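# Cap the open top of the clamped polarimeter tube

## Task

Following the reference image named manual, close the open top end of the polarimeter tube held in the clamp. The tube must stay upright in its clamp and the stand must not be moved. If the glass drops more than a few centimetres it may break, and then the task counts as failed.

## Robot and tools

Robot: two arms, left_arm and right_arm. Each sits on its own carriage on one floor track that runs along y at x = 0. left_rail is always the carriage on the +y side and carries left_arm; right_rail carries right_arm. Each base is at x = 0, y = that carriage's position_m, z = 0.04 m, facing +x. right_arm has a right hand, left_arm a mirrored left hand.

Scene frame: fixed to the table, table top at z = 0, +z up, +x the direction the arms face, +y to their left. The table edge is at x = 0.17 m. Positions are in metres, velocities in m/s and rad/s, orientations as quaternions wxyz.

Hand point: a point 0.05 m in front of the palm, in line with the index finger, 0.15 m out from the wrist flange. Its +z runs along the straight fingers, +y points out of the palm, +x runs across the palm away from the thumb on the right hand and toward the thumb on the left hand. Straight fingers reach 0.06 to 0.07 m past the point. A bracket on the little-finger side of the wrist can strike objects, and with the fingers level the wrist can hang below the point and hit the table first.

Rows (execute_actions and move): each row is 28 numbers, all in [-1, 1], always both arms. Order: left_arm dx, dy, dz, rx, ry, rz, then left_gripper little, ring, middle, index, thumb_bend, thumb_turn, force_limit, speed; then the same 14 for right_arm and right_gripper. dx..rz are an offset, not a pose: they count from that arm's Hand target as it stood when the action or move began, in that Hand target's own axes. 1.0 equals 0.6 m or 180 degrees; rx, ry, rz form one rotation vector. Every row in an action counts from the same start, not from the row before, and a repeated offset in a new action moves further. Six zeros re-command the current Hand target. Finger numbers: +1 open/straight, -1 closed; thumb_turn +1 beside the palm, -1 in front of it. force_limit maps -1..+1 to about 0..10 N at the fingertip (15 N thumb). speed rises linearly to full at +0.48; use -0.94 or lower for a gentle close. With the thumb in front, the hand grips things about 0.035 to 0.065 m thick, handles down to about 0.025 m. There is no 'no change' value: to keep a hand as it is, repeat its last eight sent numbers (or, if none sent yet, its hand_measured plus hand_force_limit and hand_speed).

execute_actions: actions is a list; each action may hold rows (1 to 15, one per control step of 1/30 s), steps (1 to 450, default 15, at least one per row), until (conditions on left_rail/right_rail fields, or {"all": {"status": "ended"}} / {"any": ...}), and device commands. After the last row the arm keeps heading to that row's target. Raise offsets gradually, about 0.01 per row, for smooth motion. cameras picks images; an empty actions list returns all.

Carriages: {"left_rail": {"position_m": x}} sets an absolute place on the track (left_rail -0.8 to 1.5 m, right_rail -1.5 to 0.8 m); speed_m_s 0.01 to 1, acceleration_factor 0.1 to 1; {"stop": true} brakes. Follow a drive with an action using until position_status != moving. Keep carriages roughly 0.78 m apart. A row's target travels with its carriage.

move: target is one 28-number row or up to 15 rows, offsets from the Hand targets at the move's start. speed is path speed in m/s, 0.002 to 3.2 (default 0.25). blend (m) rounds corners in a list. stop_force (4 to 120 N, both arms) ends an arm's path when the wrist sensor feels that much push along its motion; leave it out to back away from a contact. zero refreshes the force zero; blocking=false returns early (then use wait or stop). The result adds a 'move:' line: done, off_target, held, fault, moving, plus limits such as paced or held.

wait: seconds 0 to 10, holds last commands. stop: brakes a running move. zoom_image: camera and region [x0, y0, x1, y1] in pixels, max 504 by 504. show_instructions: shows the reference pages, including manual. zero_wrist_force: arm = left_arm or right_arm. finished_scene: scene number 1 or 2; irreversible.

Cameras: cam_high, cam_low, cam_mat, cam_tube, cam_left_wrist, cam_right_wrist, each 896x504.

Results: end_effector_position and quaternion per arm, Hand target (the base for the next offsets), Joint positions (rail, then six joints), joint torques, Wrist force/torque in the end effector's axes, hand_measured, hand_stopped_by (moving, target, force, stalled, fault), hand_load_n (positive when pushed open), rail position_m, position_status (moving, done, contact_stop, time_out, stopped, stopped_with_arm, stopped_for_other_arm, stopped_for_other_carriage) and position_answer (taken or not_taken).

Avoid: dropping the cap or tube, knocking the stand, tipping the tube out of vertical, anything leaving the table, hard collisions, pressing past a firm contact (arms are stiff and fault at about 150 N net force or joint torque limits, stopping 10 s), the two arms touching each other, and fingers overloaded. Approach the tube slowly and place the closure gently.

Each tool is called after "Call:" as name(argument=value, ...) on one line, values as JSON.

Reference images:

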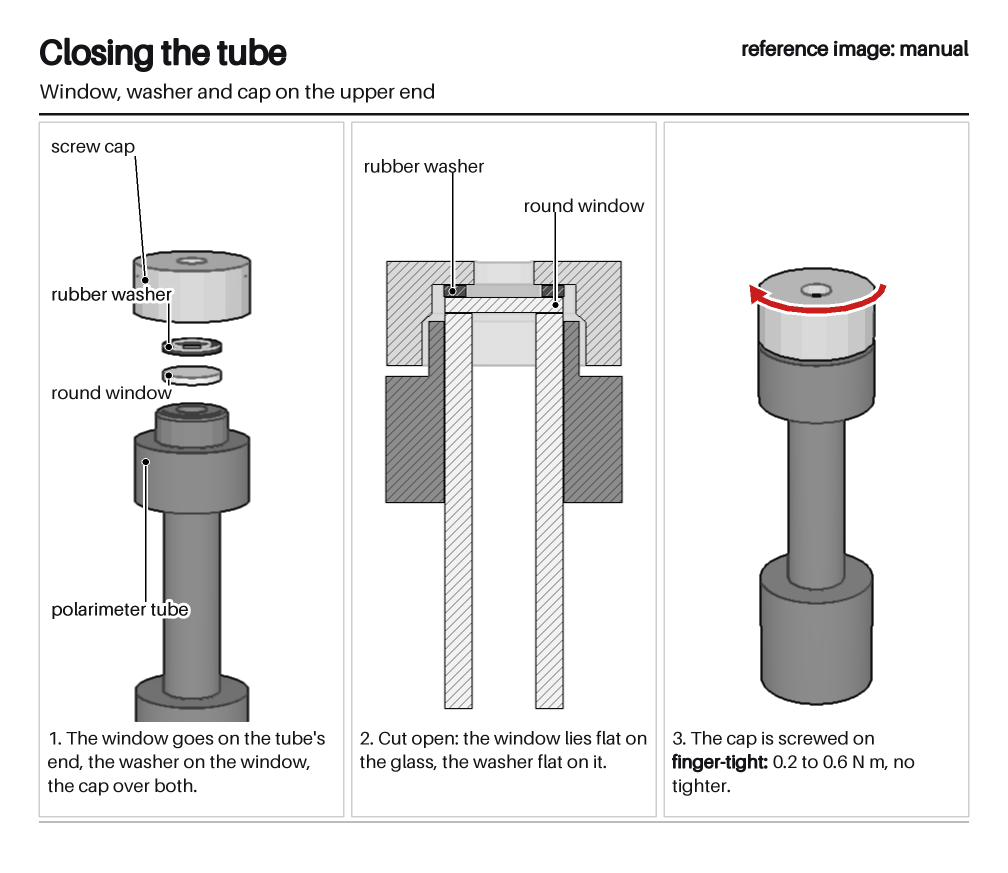

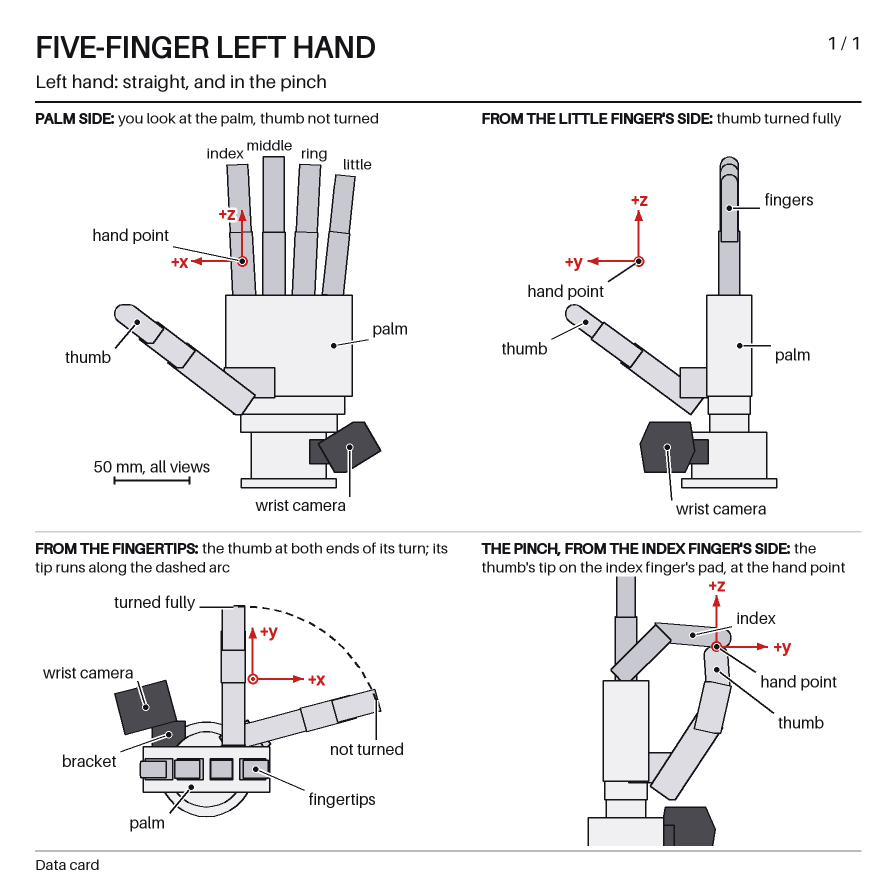

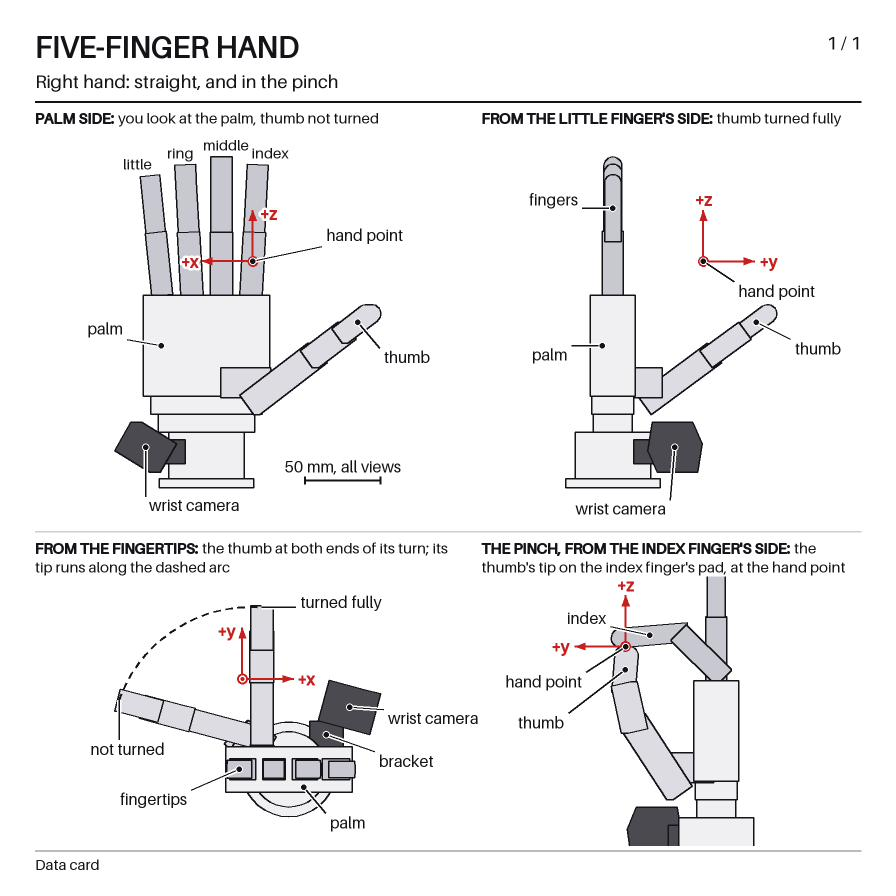

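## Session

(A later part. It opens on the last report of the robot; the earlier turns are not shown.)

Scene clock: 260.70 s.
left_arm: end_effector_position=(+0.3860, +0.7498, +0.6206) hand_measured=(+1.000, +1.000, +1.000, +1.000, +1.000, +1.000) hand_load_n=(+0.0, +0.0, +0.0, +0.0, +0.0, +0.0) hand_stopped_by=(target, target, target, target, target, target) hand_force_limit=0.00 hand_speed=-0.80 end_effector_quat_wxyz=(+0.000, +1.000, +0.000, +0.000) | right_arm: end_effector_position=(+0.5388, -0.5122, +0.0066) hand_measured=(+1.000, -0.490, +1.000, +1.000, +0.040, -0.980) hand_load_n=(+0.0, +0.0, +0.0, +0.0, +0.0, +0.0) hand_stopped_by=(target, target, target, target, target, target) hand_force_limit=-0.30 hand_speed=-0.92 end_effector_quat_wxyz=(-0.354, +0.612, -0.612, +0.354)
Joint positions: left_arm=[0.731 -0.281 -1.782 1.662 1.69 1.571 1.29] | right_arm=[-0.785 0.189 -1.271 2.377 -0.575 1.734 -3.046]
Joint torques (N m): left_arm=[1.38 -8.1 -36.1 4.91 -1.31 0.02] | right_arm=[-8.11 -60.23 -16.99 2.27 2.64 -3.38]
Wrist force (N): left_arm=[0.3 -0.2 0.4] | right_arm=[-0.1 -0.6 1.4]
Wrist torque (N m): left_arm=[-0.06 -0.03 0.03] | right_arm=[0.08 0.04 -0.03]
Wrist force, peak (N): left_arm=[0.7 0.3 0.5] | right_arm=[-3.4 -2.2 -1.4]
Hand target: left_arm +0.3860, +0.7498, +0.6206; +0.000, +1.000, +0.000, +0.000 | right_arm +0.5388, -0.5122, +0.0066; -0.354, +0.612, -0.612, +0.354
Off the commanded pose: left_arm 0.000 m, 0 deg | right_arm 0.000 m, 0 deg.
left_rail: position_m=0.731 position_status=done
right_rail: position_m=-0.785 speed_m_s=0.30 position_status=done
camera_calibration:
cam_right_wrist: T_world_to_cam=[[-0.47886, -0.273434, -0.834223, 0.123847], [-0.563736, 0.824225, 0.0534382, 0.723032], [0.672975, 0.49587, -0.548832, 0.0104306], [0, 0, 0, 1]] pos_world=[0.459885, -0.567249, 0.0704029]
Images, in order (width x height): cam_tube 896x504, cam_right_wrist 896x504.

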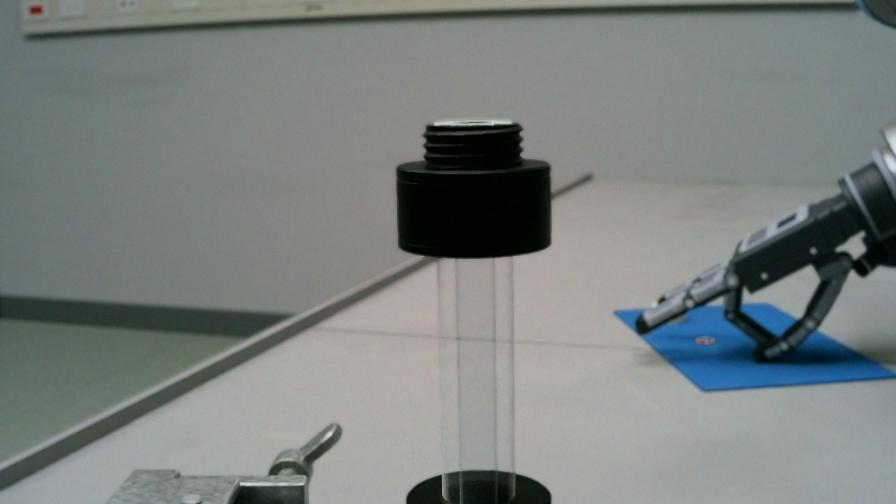

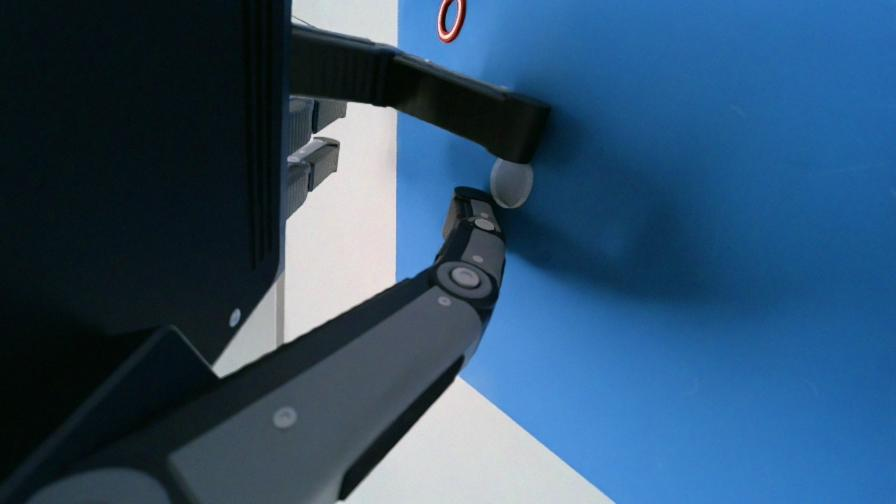

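Call:
execute_actions(actions=[{"rows": [[0,0,0,0,0,0, 1,1,1,1,1,1,0,-0.8, 0,-0.0096,-0.0056,0,0,0, 1,-0.49,1,1,0.04,-0.98,-0.3,-0.92]], "steps": 30}, {"rows": [[0,0,0,0,0,0, 1,1,1,1,1,1,0,-0.8, 0,0,0,0,0,0, 1,-0.49,1,1,0.04,-0.83,-0.3,-0.6]], "steps": 30}], cameras=["cam_right_wrist", "cam_tube"])

Call:
zoom_image(camera="cam_right_wrist", region=[400, 80, 600, 280])

Call:
zoom_image(camera="cam_tube", region=[690, 290, 810, 390])

Scene clock: 265.73 s.
left_arm: end_effector_position=(+0.3860, +0.7498, +0.6206) hand_measured=(+1.000, +1.000, +1.000, +1.000, +1.000, +1.000) hand_load_n=(+0.5, +0.0, +0.0, +0.0, -0.5, +0.0) hand_stopped_by=(target, target, target, target, target, target) hand_force_limit=0.00 hand_speed=-0.80 end_effector_quat_wxyz=(+0.000, +1.000, +0.000, +0.000) | right_arm: end_effector_position=(+0.5387, -0.5122, +0.0133) hand_measured=(+1.000, -0.490, +1.000, +1.000, +0.040, -0.830) hand_load_n=(+0.0, +0.0, +0.0, +0.0, +0.0, +0.0) hand_stopped_by=(target, target, target, target, target, target) hand_force_limit=-0.30 hand_speed=-0.60 end_effector_quat_wxyz=(-0.354, +0.612, -0.612, +0.354)
Joint positions: left_arm=[0.731 -0.281 -1.782 1.662 1.69 1.571 1.29] | right_arm=[-0.785 0.189 -1.285 2.375 -0.559 1.735 -3.046]
Joint torques (N m): left_arm=[2.27 -6.86 -37.1 4.69 -1.76 0.03] | right_arm=[1.69 -58.45 -24.78 2.63 1.9 -1.86]
Wrist force (N): left_arm=[0.2 0.0 -0.1] | right_arm=[-0.2 -0.6 0.9]
Wrist torque (N m): left_arm=[0.01 -0.02 0.01] | right_arm=[0.10 0.06 -0.03]
Wrist force, peak (N): left_arm=[0.8 0.3 0.3] | right_arm=[-0.1 0.6 2.1]
Hand target: left_arm +0.3860, +0.7498, +0.6206; +0.000, +1.000, +0.000, +0.000 | right_arm +0.5387, -0.5122, +0.0133; -0.354, +0.612, -0.612, +0.354
Off the commanded pose: left_arm 0.000 m, 0 deg | right_arm 0.000 m, 0 deg.
left_rail: position_m=0.731 position_status=done
right_rail: position_m=-0.785 speed_m_s=0.30 position_status=done
camera_calibration:
cam_right_wrist: T_world_to_cam=[[-0.47886, -0.273434, -0.834223, 0.129305], [-0.563736, 0.824225, 0.0534382, 0.722623], [0.672975, 0.49587, -0.548832, 0.0141202], [0, 0, 0, 1]] pos_world=[0.459785, -0.567249, 0.0770029]
Images, in order (width x height): cam_tube 896x504, cam_right_wrist 896x504.

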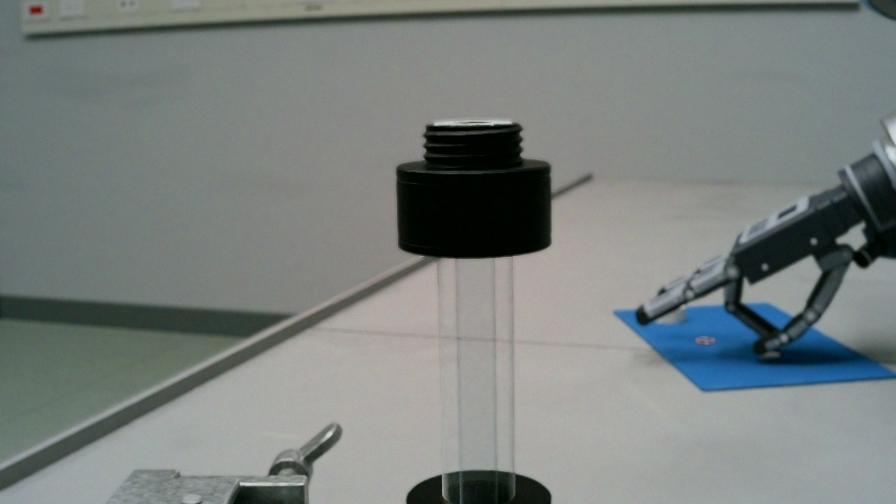

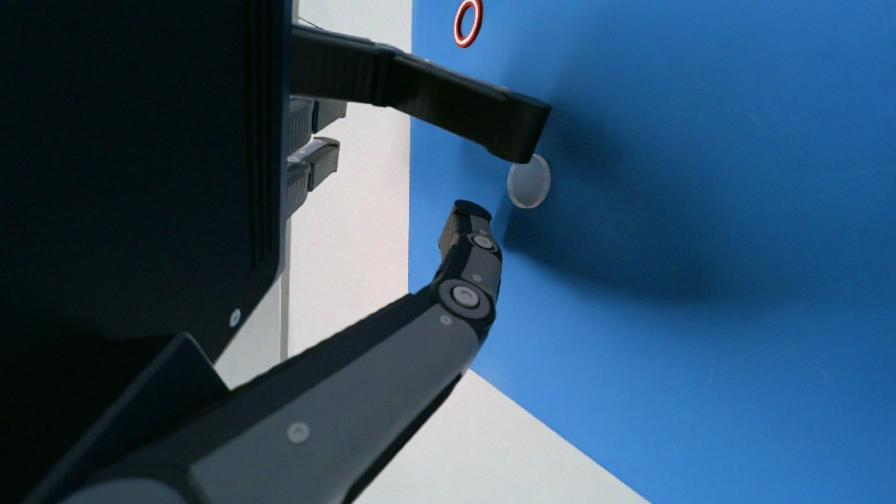

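Scaled by 2.520.

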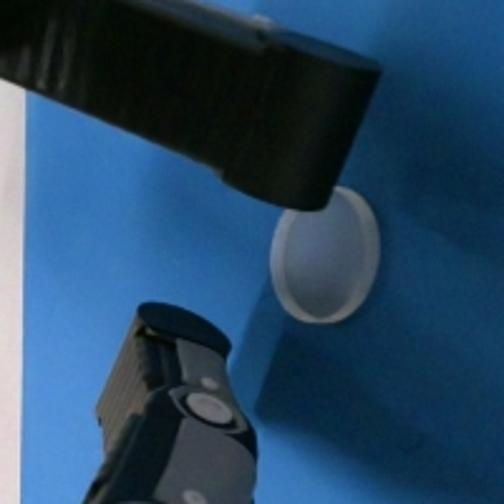

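Scaled by 4.200.

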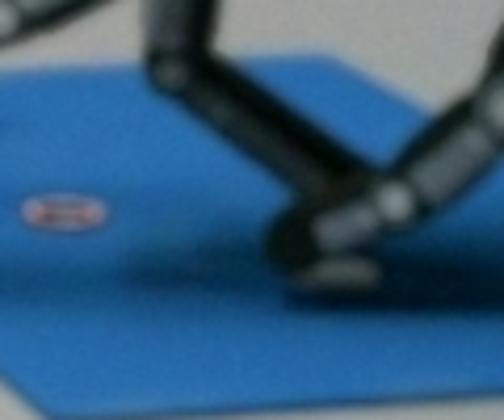

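Call:
move(target=[0,0,0,0,0,0, 1,1,1,1,1,1,0,-0.8, 0,0.0173,0.01,0,0,0, 1,-0.49,1,1,0.05,-0.85,-0.3,-0.6], speed=0.01, stop_force=4, cameras=["cam_right_wrist", "cam_tube"])

Call:
zoom_image(camera="cam_right_wrist", region=[400, 80, 600, 280])

Call:
zoom_image(camera="cam_tube", region=[690, 290, 810, 390])

Scene clock: 268.43 s.
left_arm: end_effector_position=(+0.3860, +0.7498, +0.6206) hand_measured=(+1.000, +1.000, +1.000, +1.000, +1.000, +1.000) hand_load_n=(+0.0, +0.0, +0.0, +0.0, +0.0, +0.0) hand_stopped_by=(target, target, target, target, target, target) hand_force_limit=0.00 hand_speed=-0.80 end_effector_quat_wxyz=(+0.000, +1.000, +0.000, +0.000) | right_arm: end_effector_position=(+0.5387, -0.5122, +0.0066) hand_measured=(+1.000, -0.490, +1.000, +1.000, +0.050, -0.850) hand_load_n=(+0.0, +0.0, +0.0, +0.0, -2.0, +0.0) hand_stopped_by=(target, target, target, target, target, target) hand_force_limit=-0.30 hand_speed=-0.60 end_effector_quat_wxyz=(-0.354, +0.612, -0.612, +0.354)
Joint positions: left_arm=[0.731 -0.281 -1.782 1.662 1.69 1.571 1.29] | right_arm=[-0.785 0.189 -1.271 2.377 -0.575 1.735 -3.046]
Joint torques (N m): left_arm=[2.13 -6.2 -35.98 5.04 -1.45 0.12] | right_arm=[0.82 -58.51 -26.72 3.2 2.24 -0.57]
Wrist force (N): left_arm=[0.6 0.1 0.4] | right_arm=[-0.5 -2.7 -2.4]
Wrist torque (N m): left_arm=[0.00 -0.07 0.03] | right_arm=[0.08 0.11 -0.06]
Wrist force, peak (N): left_arm=[0.7 0.1 0.4] | right_arm=[-0.5 -6.5 -7.1]
Hand target: left_arm +0.3860, +0.7498, +0.6206; +0.000, +1.000, +0.000, +0.000 | right_arm +0.5387, -0.5122, +0.0066; -0.354, +0.612, -0.612, +0.354 (not the last commanded pose)
Off the commanded pose: left_arm 0.000 m, 0 deg | right_arm 0.005 m, 0 deg.
left_rail: position_m=0.731 position_status=done
right_rail: position_m=-0.785 speed_m_s=0.30 position_status=done
move: contact (right_arm)
camera_calibration:
cam_right_wrist: T_world_to_cam=[[-0.47886, -0.273434, -0.834223, 0.123799], [-0.563736, 0.824225, 0.0534382, 0.722976], [0.672975, 0.49587, -0.548832, 0.0104979], [0, 0, 0, 1]] pos_world=[0.459785, -0.567249, 0.0704029]
Images, in order (width x height): cam_tube 896x504, cam_right_wrist 896x504.

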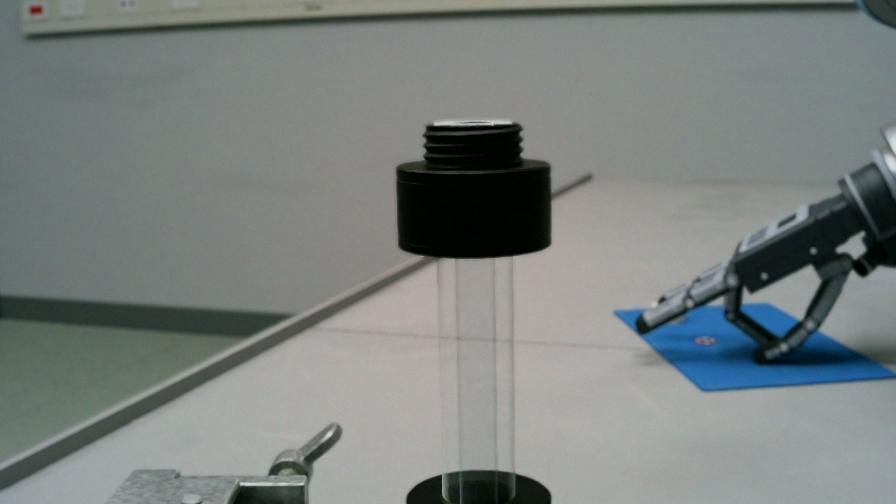

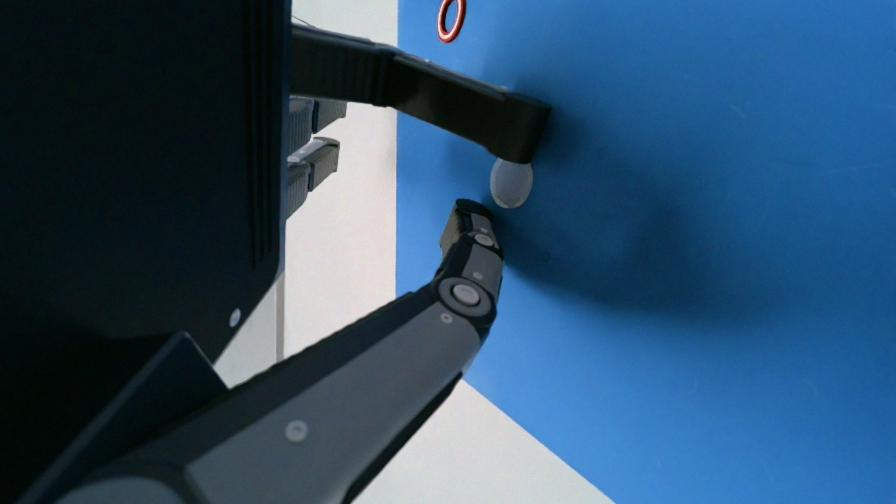

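Scaled by 2.520.

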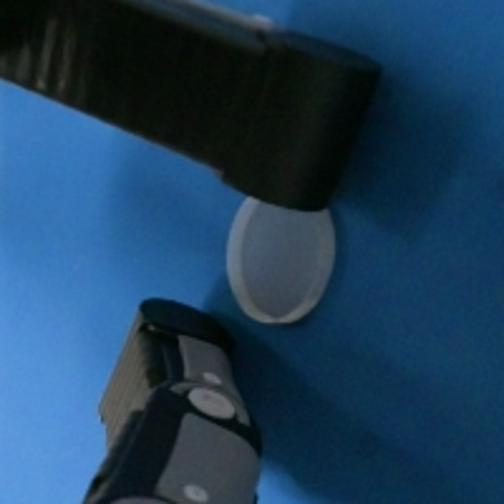

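Scaled by 4.200.

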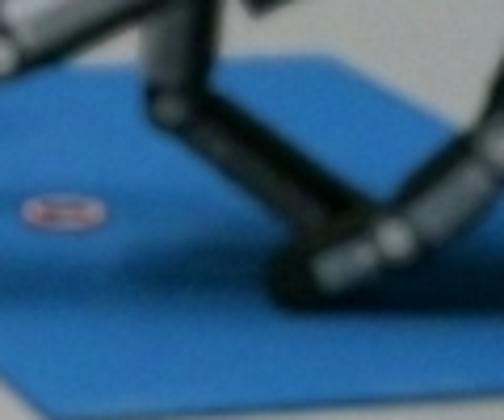

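Call:
execute_actions(actions=[{"rows": [[0,0,0,0,0,0, 1,1,1,1,1,1,0,-0.8, 0,0,0,0,0,0, 1,-0.465,1,1,0.05,-0.85,-0.3,-0.9]], "steps": 20}, {"rows": [[0,0,0,0,0,0, 1,1,1,1,1,1,0,-0.8, 0,0,0,0,0,0, 1,-0.465,1,1,0.05,-0.97,-0.3,-0.93]], "steps": 60}], cameras=["cam_right_wrist", "cam_tube"])

Call:
zoom_image(camera="cam_right_wrist", region=[400, 80, 600, 280])

Call:
zoom_image(camera="cam_tube", region=[690, 290, 810, 390])

Scene clock: 271.63 s.
left_arm: end_effector_position=(+0.3860, +0.7498, +0.6206) hand_measured=(+1.000, +1.000, +1.000, +1.000, +1.000, +1.000) hand_load_n=(+0.0, +0.0, +0.0, +0.0, +0.0, +0.0) hand_stopped_by=(target, target, target, target, target, target) hand_force_limit=0.00 hand_speed=-0.80 end_effector_quat_wxyz=(+0.000, +1.000, +0.000, +0.000) | right_arm: end_effector_position=(+0.5387, -0.5122, +0.0066) hand_measured=(+1.000, -0.464, +1.000, +1.000, +0.050, -0.970) hand_load_n=(+0.0, -3.0, +0.0, +0.0, +0.0, +0.0) hand_stopped_by=(target, target, target, target, target, target) hand_force_limit=-0.30 hand_speed=-0.93 end_effector_quat_wxyz=(-0.354, +0.612, -0.612, +0.354)
Joint positions: left_arm=[0.731 -0.281 -1.782 1.662 1.69 1.571 1.29] | right_arm=[-0.785 0.189 -1.271 2.377 -0.575 1.735 -3.046]
Joint torques (N m): left_arm=[1.24 -8.29 -36.4 4.97 -1.35 0.04] | right_arm=[1.41 -51.87 -21.86 -0.56 2.45 -0.32]
Wrist force (N): left_arm=[0.4 -0.2 0.1] | right_arm=[-0.7 -0.6 -1.4]
Wrist torque (N m): left_arm=[-0.03 -0.07 0.03] | right_arm=[0.10 0.21 -0.07]
Wrist force, peak (N): left_arm=[0.8 0.0 0.5] | right_arm=[-3.1 -4.5 -5.8]
Hand target: left_arm +0.3860, +0.7498, +0.6206; +0.000, +1.000, +0.000, +0.000 | right_arm +0.5387, -0.5122, +0.0066; -0.354, +0.612, -0.612, +0.354
Off the commanded pose: left_arm 0.000 m, 0 deg | right_arm 0.000 m, 0 deg.
left_rail: position_m=0.731 position_status=done
right_rail: position_m=-0.785 speed_m_s=0.30 position_status=done
camera_calibration:
cam_right_wrist: T_world_to_cam=[[-0.47886, -0.273434, -0.834223, 0.123799], [-0.563736, 0.824225, 0.0534382, 0.722976], [0.672975, 0.49587, -0.548832, 0.0104979], [0, 0, 0, 1]] pos_world=[0.459785, -0.567249, 0.0704029]
Images, in order (width x height): cam_tube 896x504, cam_right_wrist 896x504.

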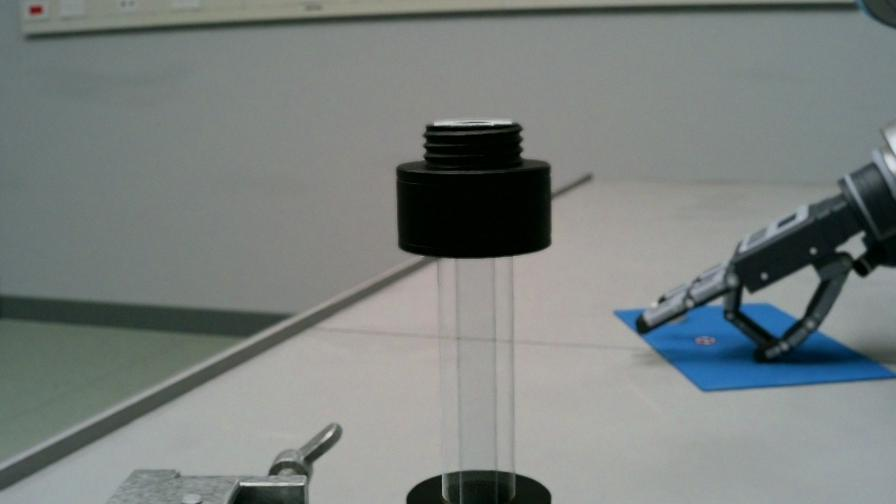

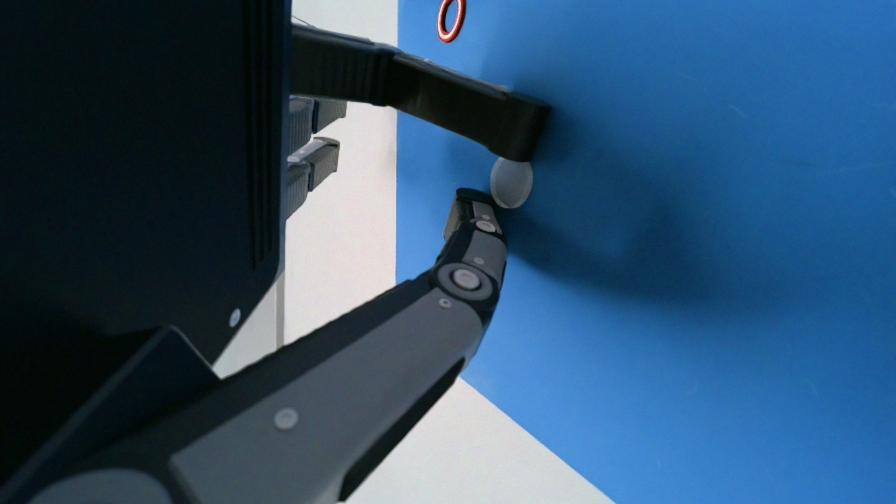

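Scaled by 2.520.

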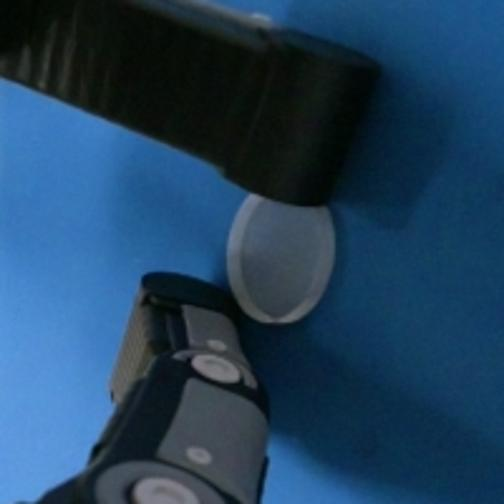

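Scaled by 4.200.

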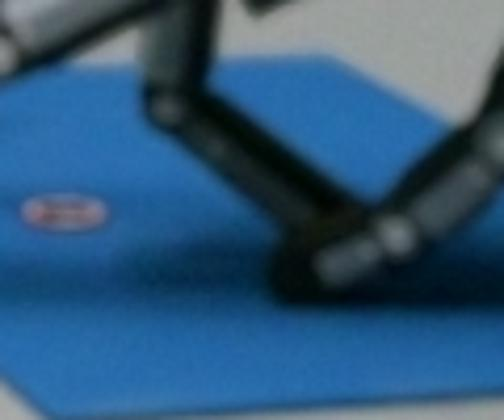

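Call:
move(target=[[0,0,0,0,0,0, 1,1,1,1,1,1,0,-0.8, 0,-0.0289,-0.0167,0,0,0, 1,-0.465,1,1,0.05,-0.97,-0.3,-0.93],[0,0,0,0,0,0, 1,1,1,1,1,1,0,-0.8, 0.00217,-0.0268,-0.0149,0,0,0, 1,-0.365,1,1,0.15,-0.74,-0.3,-0.5]], speed=0.04)

Call:
move(target=[0,0,0,0,0,0, 1,1,1,1,1,1,0,-0.8, 0,0.0251,0.0145,0,0,0, 1,-0.365,1,1,0.15,-0.74,-0.3,-0.5], speed=0.012, stop_force=4, cameras=["cam_right_wrist", "cam_tube"])

Call:
zoom_image(camera="cam_right_wrist", region=[400, 80, 600, 280])

Call:
zoom_image(camera="cam_tube", region=[690, 290, 810, 390])

Scene clock: 275.20 s.
left_arm: end_effector_position=(+0.3860, +0.7498, +0.6206) hand_measured=(+1.000, +1.000, +1.000, +1.000, +1.000, +1.000) hand_load_n=(+0.5, +0.0, +0.0, +0.0, +0.0, +0.0) hand_stopped_by=(target, target, target, target, target, target) hand_force_limit=0.00 hand_speed=-0.80 end_effector_quat_wxyz=(+0.000, +1.000, +0.000, +0.000) | right_arm: end_effector_position=(+0.5390, -0.5135, +0.0250) hand_measured=(+1.000, -0.364, +1.000, +1.000, +0.150, -0.740) hand_load_n=(+0.0, +0.0, +0.0, +0.0, +0.0, +0.0) hand_stopped_by=(target, target, target, target, target, target) hand_force_limit=-0.30 hand_speed=-0.50 end_effector_quat_wxyz=(-0.354, +0.612, -0.612, +0.354)
Joint positions: left_arm=[0.731 -0.281 -1.782 1.662 1.69 1.571 1.29] | right_arm=[-0.785 0.186 -1.31 2.372 -0.532 1.731 -3.048]
Joint torques (N m): left_arm=[-0.05 -7.1 -36.39 4.8 -1.26 -0.05] | right_arm=[-15.29 -21.25 -12.86 -2.48 -2.27 -3.13]
Wrist force (N): left_arm=[0.4 0.0 0.1] | right_arm=[-0.2 -0.1 0.8]
Wrist torque (N m): left_arm=[-0.01 -0.06 0.03] | right_arm=[0.16 0.07 -0.01]
Wrist force, peak (N): left_arm=[0.8 0.1 0.3] | right_arm=[-0.4 -2.1 -2.5]
Hand target: left_arm +0.3860, +0.7498, +0.6206; +0.000, +1.000, +0.000, +0.000 | right_arm +0.5390, -0.5135, +0.0250; -0.354, +0.612, -0.612, +0.354
Off the commanded pose: left_arm 0.000 m, 0 deg | right_arm 0.000 m, 0 deg.
left_rail: position_m=0.731 position_status=done
right_rail: position_m=-0.785 speed_m_s=0.30 position_status=done
move: done

Scene clock: 277.73 s.
left_arm: end_effector_position=(+0.3860, +0.7498, +0.6206) hand_measured=(+1.000, +1.000, +1.000, +1.000, +1.000, +1.000) hand_load_n=(+0.0, +0.0, +0.0, +0.0, +0.0, +0.0) hand_stopped_by=(target, target, target, target, target, target) hand_force_limit=0.00 hand_speed=-0.80 end_effector_quat_wxyz=(+0.000, +1.000, +0.000, +0.000) | right_arm: end_effector_position=(+0.5390, -0.5135, +0.0107) hand_measured=(+1.000, -0.364, +1.000, +1.000, +0.150, -0.740) hand_load_n=(+0.0, +0.0, +0.0, +0.0, -1.0, +0.0) hand_stopped_by=(target, target, target, target, target, target) hand_force_limit=-0.30 hand_speed=-0.50 end_effector_quat_wxyz=(-0.354, +0.612, -0.612, +0.354)
Joint positions: left_arm=[0.731 -0.281 -1.782 1.662 1.69 1.571 1.29] | right_arm=[-0.785 0.186 -1.281 2.377 -0.566 1.731 -3.048]
Joint torques (N m): left_arm=[0.2 -5.5 -35.98 4.74 -1.37 0.14] | right_arm=[-8.87 -60.73 -24.14 3.26 -2.15 -3.58]
Wrist force (N): left_arm=[0.8 0.0 0.2] | right_arm=[-0.6 -3.3 -1.9]
Wrist torque (N m): left_arm=[-0.01 -0.12 0.05] | right_arm=[0.10 0.13 -0.08]
Wrist force, peak (N): left_arm=[0.6 0.0 0.6] | right_arm=[0.1 -10.5 -7.3]
Hand target: left_arm +0.3860, +0.7498, +0.6206; +0.000, +1.000, +0.000, +0.000 | right_arm +0.5390, -0.5135, +0.0107; -0.354, +0.612, -0.612, +0.354 (not the last commanded pose)
Off the commanded pose: left_arm 0.000 m, 0 deg | right_arm 0.003 m, 0 deg.
left_rail: position_m=0.731 position_status=done
right_rail: position_m=-0.785 speed_m_s=0.30 position_status=done
move: contact (right_arm)
camera_calibration:
cam_right_wrist: T_world_to_cam=[[-0.478916, -0.273476, -0.834176, 0.127006], [-0.563732, 0.824228, 0.053435, 0.723997], [0.672938, 0.495843, -0.548903, 0.0131976], [0, 0, 0, 1]] pos_world=[0.460085, -0.568549, 0.0745031]
Images, in order (width x height): cam_tube 896x504, cam_right_wrist 896x504.

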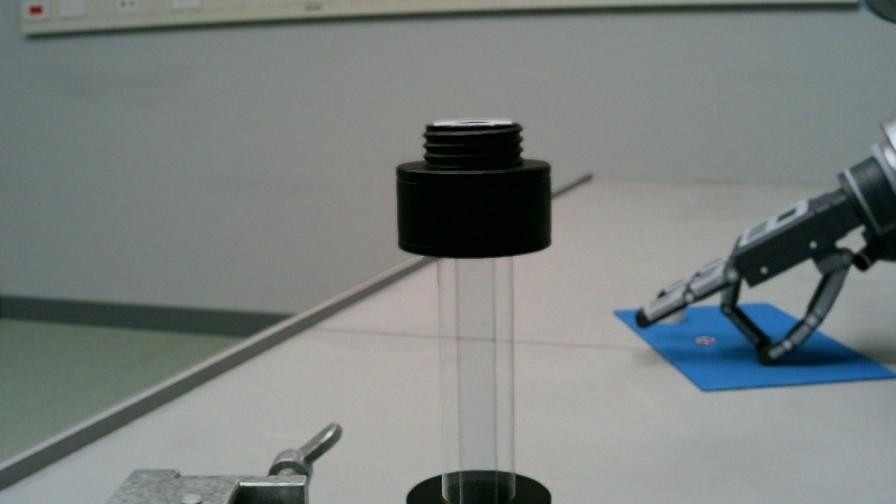

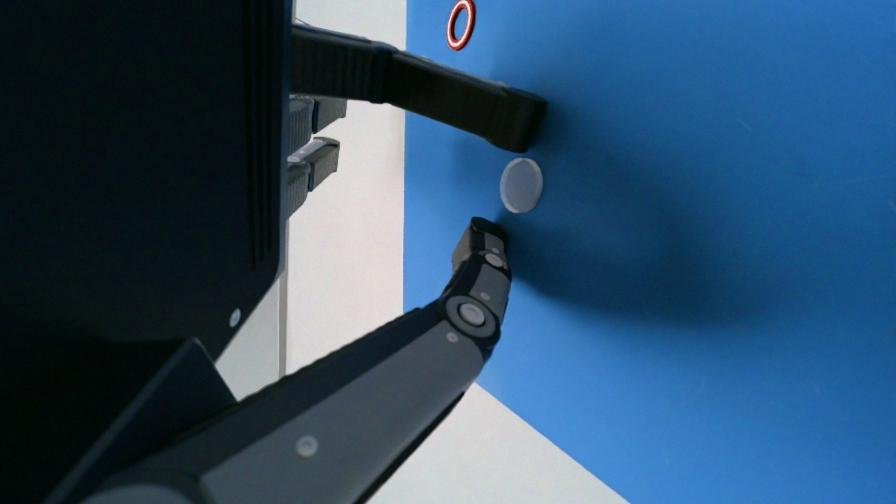

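Scaled by 2.520.

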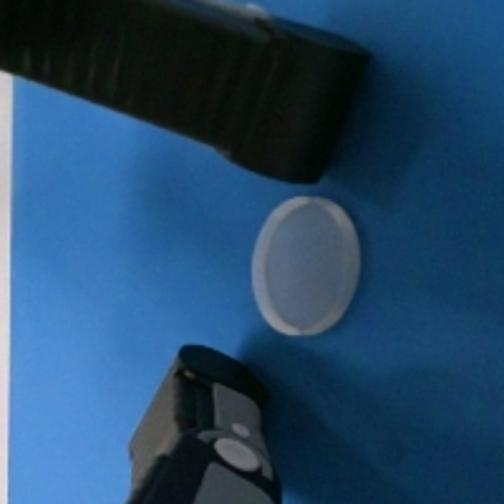

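Scaled by 4.200.

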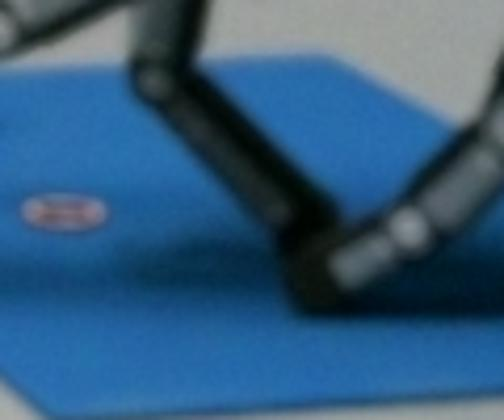

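Call:
move(target=[[0,0,0,0,0,0, 1,1,1,1,1,1,0,-0.8, 0,-0.0022,-0.00125,0,0,0, 1,-0.365,1,1,0.15,-0.74,-0.3,-0.5],[0,0,0,0,0,0, 1,1,1,1,1,1,0,-0.8, 0.00167,-0.00055,-0.0041,0,0,0, 1,-0.365,1,1,0.15,-0.74,-0.3,-0.5],[0,0,0,0,0,0, 1,1,1,1,1,1,0,-0.8, 0.00167,0.0009,-0.0033,0,0,0, 1,-0.365,1,1,0.15,-0.74,-0.3,-0.5]], speed=0.01)

Call:
execute_actions(actions=[{"rows": [[0,0,0,0,0,0, 1,1,1,1,1,1,0,-0.8, 0,0,0,0,0,0, 1,-0.36,1,1,0.165,-0.84,-0.3,-0.9]], "steps": 45}], cameras=["cam_right_wrist", "cam_tube"])

Call:
zoom_image(camera="cam_right_wrist", region=[400, 80, 600, 280])

Scene clock: 279.37 s.
left_arm: end_effector_position=(+0.3860, +0.7498, +0.6206) hand_measured=(+1.000, +1.000, +1.000, +1.000, +1.000, +1.000) hand_load_n=(+0.0, +0.0, +0.0, +0.0, +0.0, +0.0) hand_stopped_by=(target, target, target, target, target, target) hand_force_limit=0.00 hand_speed=-0.80 end_effector_quat_wxyz=(+0.000, +1.000, +0.000, +0.000) | right_arm: end_effector_position=(+0.5371, -0.5145, +0.0115) hand_measured=(+1.000, -0.364, +1.000, +1.000, +0.150, -0.740) hand_load_n=(+0.0, +0.0, +0.0, +0.0, +0.0, +0.0) hand_stopped_by=(target, target, target, target, target, target) hand_force_limit=-0.30 hand_speed=-0.50 end_effector_quat_wxyz=(-0.354, +0.612, -0.612, +0.354)
Joint positions: left_arm=[0.731 -0.281 -1.782 1.662 1.69 1.571 1.29] | right_arm=[-0.785 0.184 -1.285 2.381 -0.566 1.73 -3.049]
Joint torques (N m): left_arm=[0.86 -6.56 -36.38 4.69 -1.29 0.3] | right_arm=[-13.74 -25.91 -11.91 -2.47 -1.74 -3.32]
Wrist force (N): left_arm=[0.3 0.1 0.0] | right_arm=[-0.3 -0.4 1.0]
Wrist torque (N m): left_arm=[0.01 -0.04 0.02] | right_arm=[0.12 0.08 -0.03]
Wrist force, peak (N): left_arm=[1.0 -0.1 0.2] | right_arm=[-0.2 -3.8 -2.3]
Hand target: left_arm +0.3860, +0.7498, +0.6206; +0.000, +1.000, +0.000, +0.000 | right_arm +0.5370, -0.5145, +0.0113; -0.354, +0.612, -0.612, +0.354
Off the commanded pose: left_arm 0.000 m, 0 deg | right_arm 0.000 m, 0 deg.
left_rail: position_m=0.731 position_status=done
right_rail: position_m=-0.785 speed_m_s=0.30 position_status=done
move: done

Scene clock: 281.07 s.
left_arm: end_effector_position=(+0.3860, +0.7498, +0.6206) hand_measured=(+1.000, +1.000, +1.000, +1.000, +1.000, +1.000) hand_load_n=(+0.0, +0.0, +0.0, +0.0, +0.0, +0.0) hand_stopped_by=(target, target, target, target, target, target) hand_force_limit=0.00 hand_speed=-0.80 end_effector_quat_wxyz=(+0.000, +1.000, +0.000, +0.000) | right_arm: end_effector_position=(+0.5370, -0.5145, +0.0113) hand_measured=(+1.000, -0.360, +1.000, +1.000, +0.166, -0.840) hand_load_n=(+0.0, +0.0, +0.0, +0.0, -1.0, +1.0) hand_stopped_by=(target, target, target, target, target, target) hand_force_limit=-0.30 hand_speed=-0.90 end_effector_quat_wxyz=(-0.354, +0.612, -0.612, +0.354)
Joint positions: left_arm=[0.731 -0.281 -1.782 1.662 1.69 1.571 1.29] | right_arm=[-0.785 0.184 -1.285 2.381 -0.567 1.73 -3.049]
Joint torques (N m): left_arm=[0.52 -5.61 -35.97 4.7 -1.48 0.1] | right_arm=[-17.98 -20.71 -13.12 -1.78 1.41 -3.49]
Wrist force (N): left_arm=[0.5 -0.2 0.4] | right_arm=[-1.5 -0.7 1.0]
Wrist torque (N m): left_arm=[-0.04 -0.07 0.04] | right_arm=[0.12 0.07 -0.01]
Wrist force, peak (N): left_arm=[0.6 -0.1 0.6] | right_arm=[-2.1 -2.4 0.1]
Hand target: left_arm +0.3860, +0.7498, +0.6206; +0.000, +1.000, +0.000, +0.000 | right_arm +0.5370, -0.5145, +0.0113; -0.354, +0.612, -0.612, +0.354
Off the commanded pose: left_arm 0.000 m, 0 deg | right_arm 0.000 m, 0 deg.
left_rail: position_m=0.731 position_status=done
right_rail: position_m=-0.785 speed_m_s=0.30 position_status=done
camera_calibration:
cam_right_wrist: T_world_to_cam=[[-0.47886, -0.273434, -0.834223, 0.126193], [-0.563736, 0.824225, 0.0534382, 0.723667], [0.672975, 0.49587, -0.548832, 0.0153071], [0, 0, 0, 1]] pos_world=[0.458085, -0.569549, 0.0750029]
Images, in order (width x height): cam_tube 896x504, cam_right_wrist 896x504.

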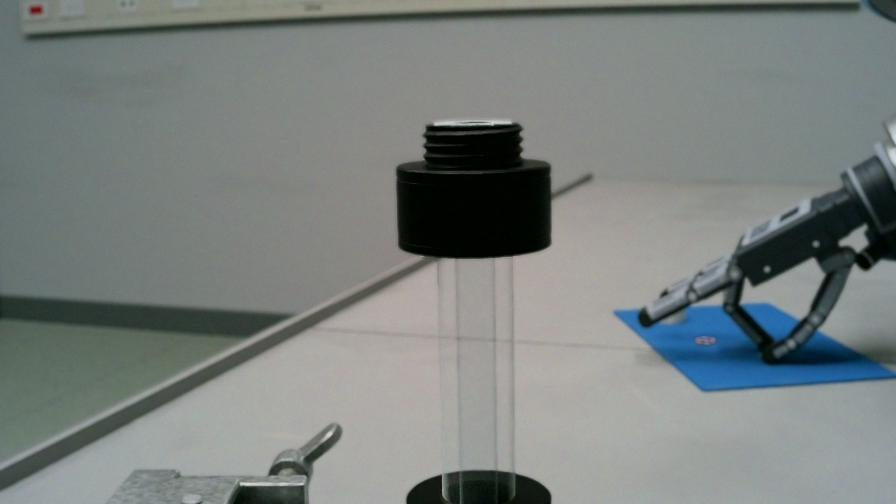

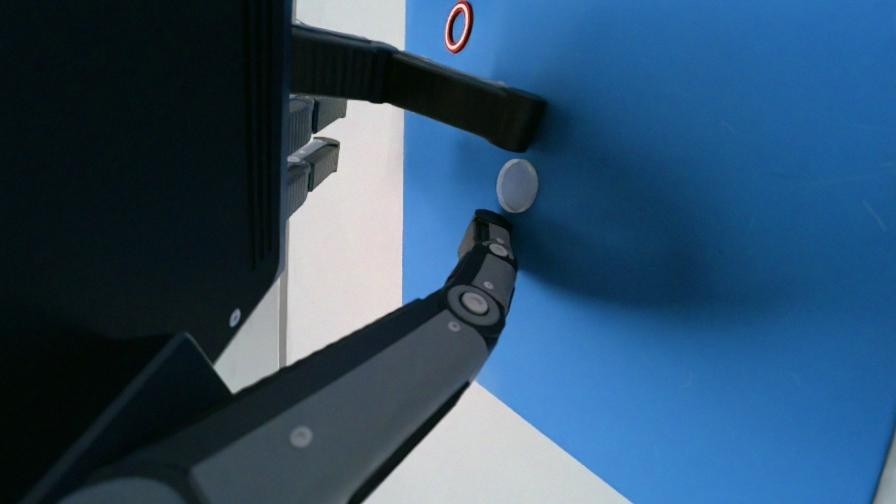

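Scaled by 2.520.

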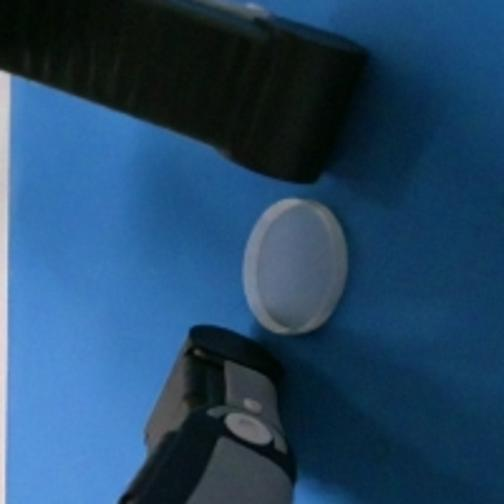

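Call:
execute_actions(actions=[{"rows": [[0,0,0,0,0,0, 1,1,1,1,1,1,0,-0.8, 0,0.00096,0.00056,0,0,0, 1,-0.36,1,1,0.165,-0.98,-0.3,-0.93]], "steps": 75}], cameras=["cam_right_wrist", "cam_tube"])

Call:
zoom_image(camera="cam_right_wrist", region=[400, 80, 600, 280])

Call:
zoom_image(camera="cam_tube", region=[690, 290, 810, 390])

Scene clock: 284.17 s.
left_arm: end_effector_position=(+0.3860, +0.7498, +0.6206) hand_measured=(+1.000, +1.000, +1.000, +1.000, +1.000, +1.000) hand_load_n=(-0.5, +0.0, +0.0, -0.5, +0.0, +0.0) hand_stopped_by=(target, target, target, target, target, target) hand_force_limit=0.00 hand_speed=-0.80 end_effector_quat_wxyz=(+0.000, +1.000, +0.000, +0.000) | right_arm: end_effector_position=(+0.5371, -0.5145, +0.0106) hand_measured=(+1.000, -0.360, +1.000, +1.000, +0.164, -0.862) hand_load_n=(+0.0, -0.5, +0.0, -0.5, -2.0, +6.0) hand_stopped_by=(target, target, target, target, target, force) hand_force_limit=-0.30 hand_speed=-0.93 end_effector_quat_wxyz=(-0.354, +0.612, -0.612, +0.354)
Joint positions: left_arm=[0.731 -0.281 -1.782 1.662 1.69 1.571 1.29] | right_arm=[-0.785 0.184 -1.283 2.381 -0.568 1.73 -3.049]
Joint torques (N m): left_arm=[-0.07 -7.17 -36.32 4.97 -1.16 -0.15] | right_arm=[-13.23 -19.24 -10.28 -1.37 1.61 -3.7]
Wrist force (N): left_arm=[0.4 0.0 0.5] | right_arm=[-6.0 -7.9 -5.9]
Wrist torque (N m): left_arm=[-0.02 -0.04 0.02] | right_arm=[0.06 0.22 -0.14]
Wrist force, peak (N): left_arm=[0.8 0.0 0.2] | right_arm=[-6.0 -9.2 -6.3]
Hand target: left_arm +0.3860, +0.7498, +0.6206; +0.000, +1.000, +0.000, +0.000 | right_arm +0.5371, -0.5145, +0.0106; -0.354, +0.612, -0.612, +0.354
Off the commanded pose: left_arm 0.000 m, 0 deg | right_arm 0.000 m, 0 deg.
left_rail: position_m=0.731 position_status=done
right_rail: position_m=-0.785 speed_m_s=0.30 position_status=done
camera_calibration:
cam_right_wrist: T_world_to_cam=[[-0.47886, -0.273434, -0.834223, 0.125609], [-0.563736, 0.824225, 0.0534382, 0.723705], [0.672975, 0.49587, -0.548832, 0.0149229], [0, 0, 0, 1]] pos_world=[0.458085, -0.569549, 0.0743029]
Images, in order (width x height): cam_tube 896x504, cam_right_wrist 896x504.

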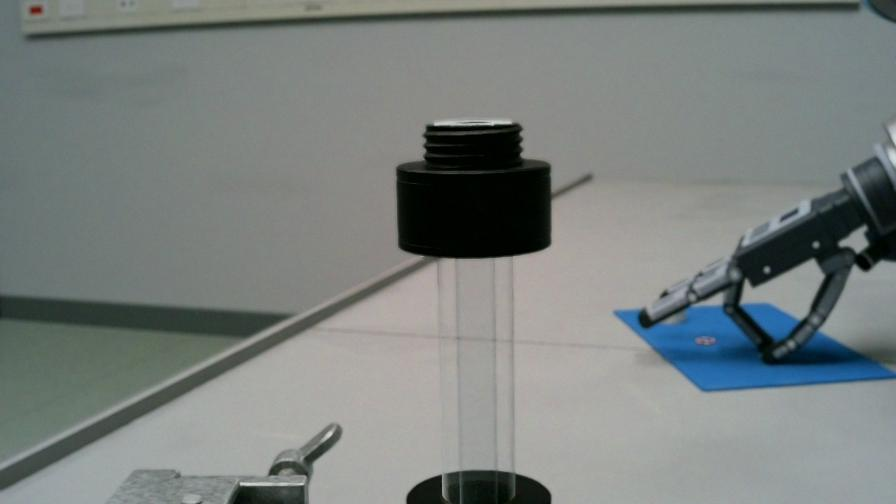

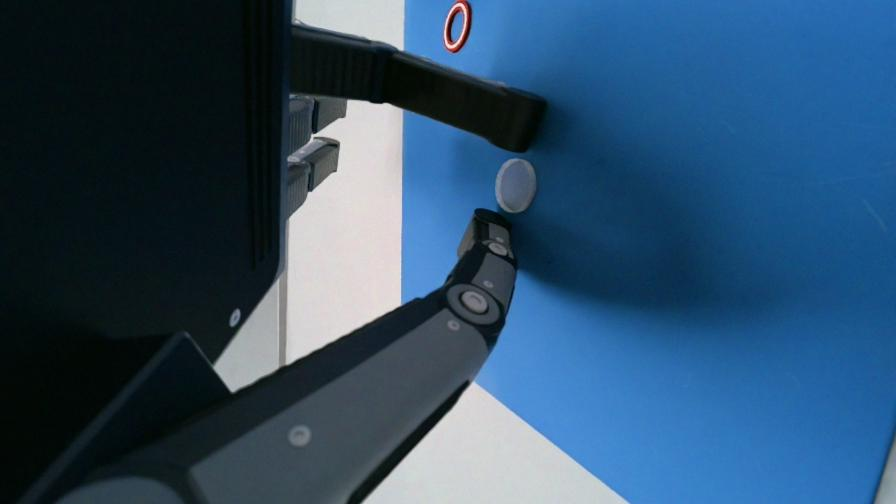

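Scaled by 2.520.

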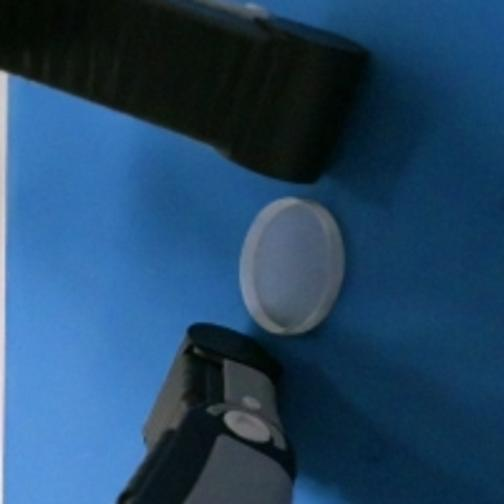

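Scaled by 4.200.

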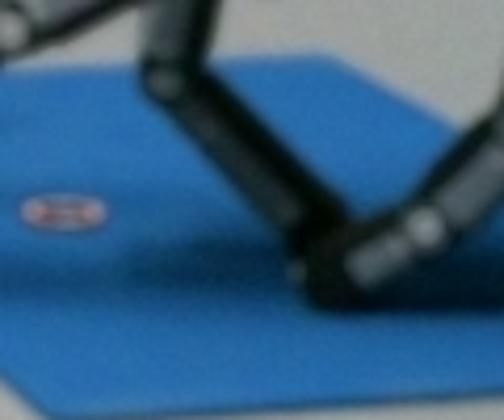

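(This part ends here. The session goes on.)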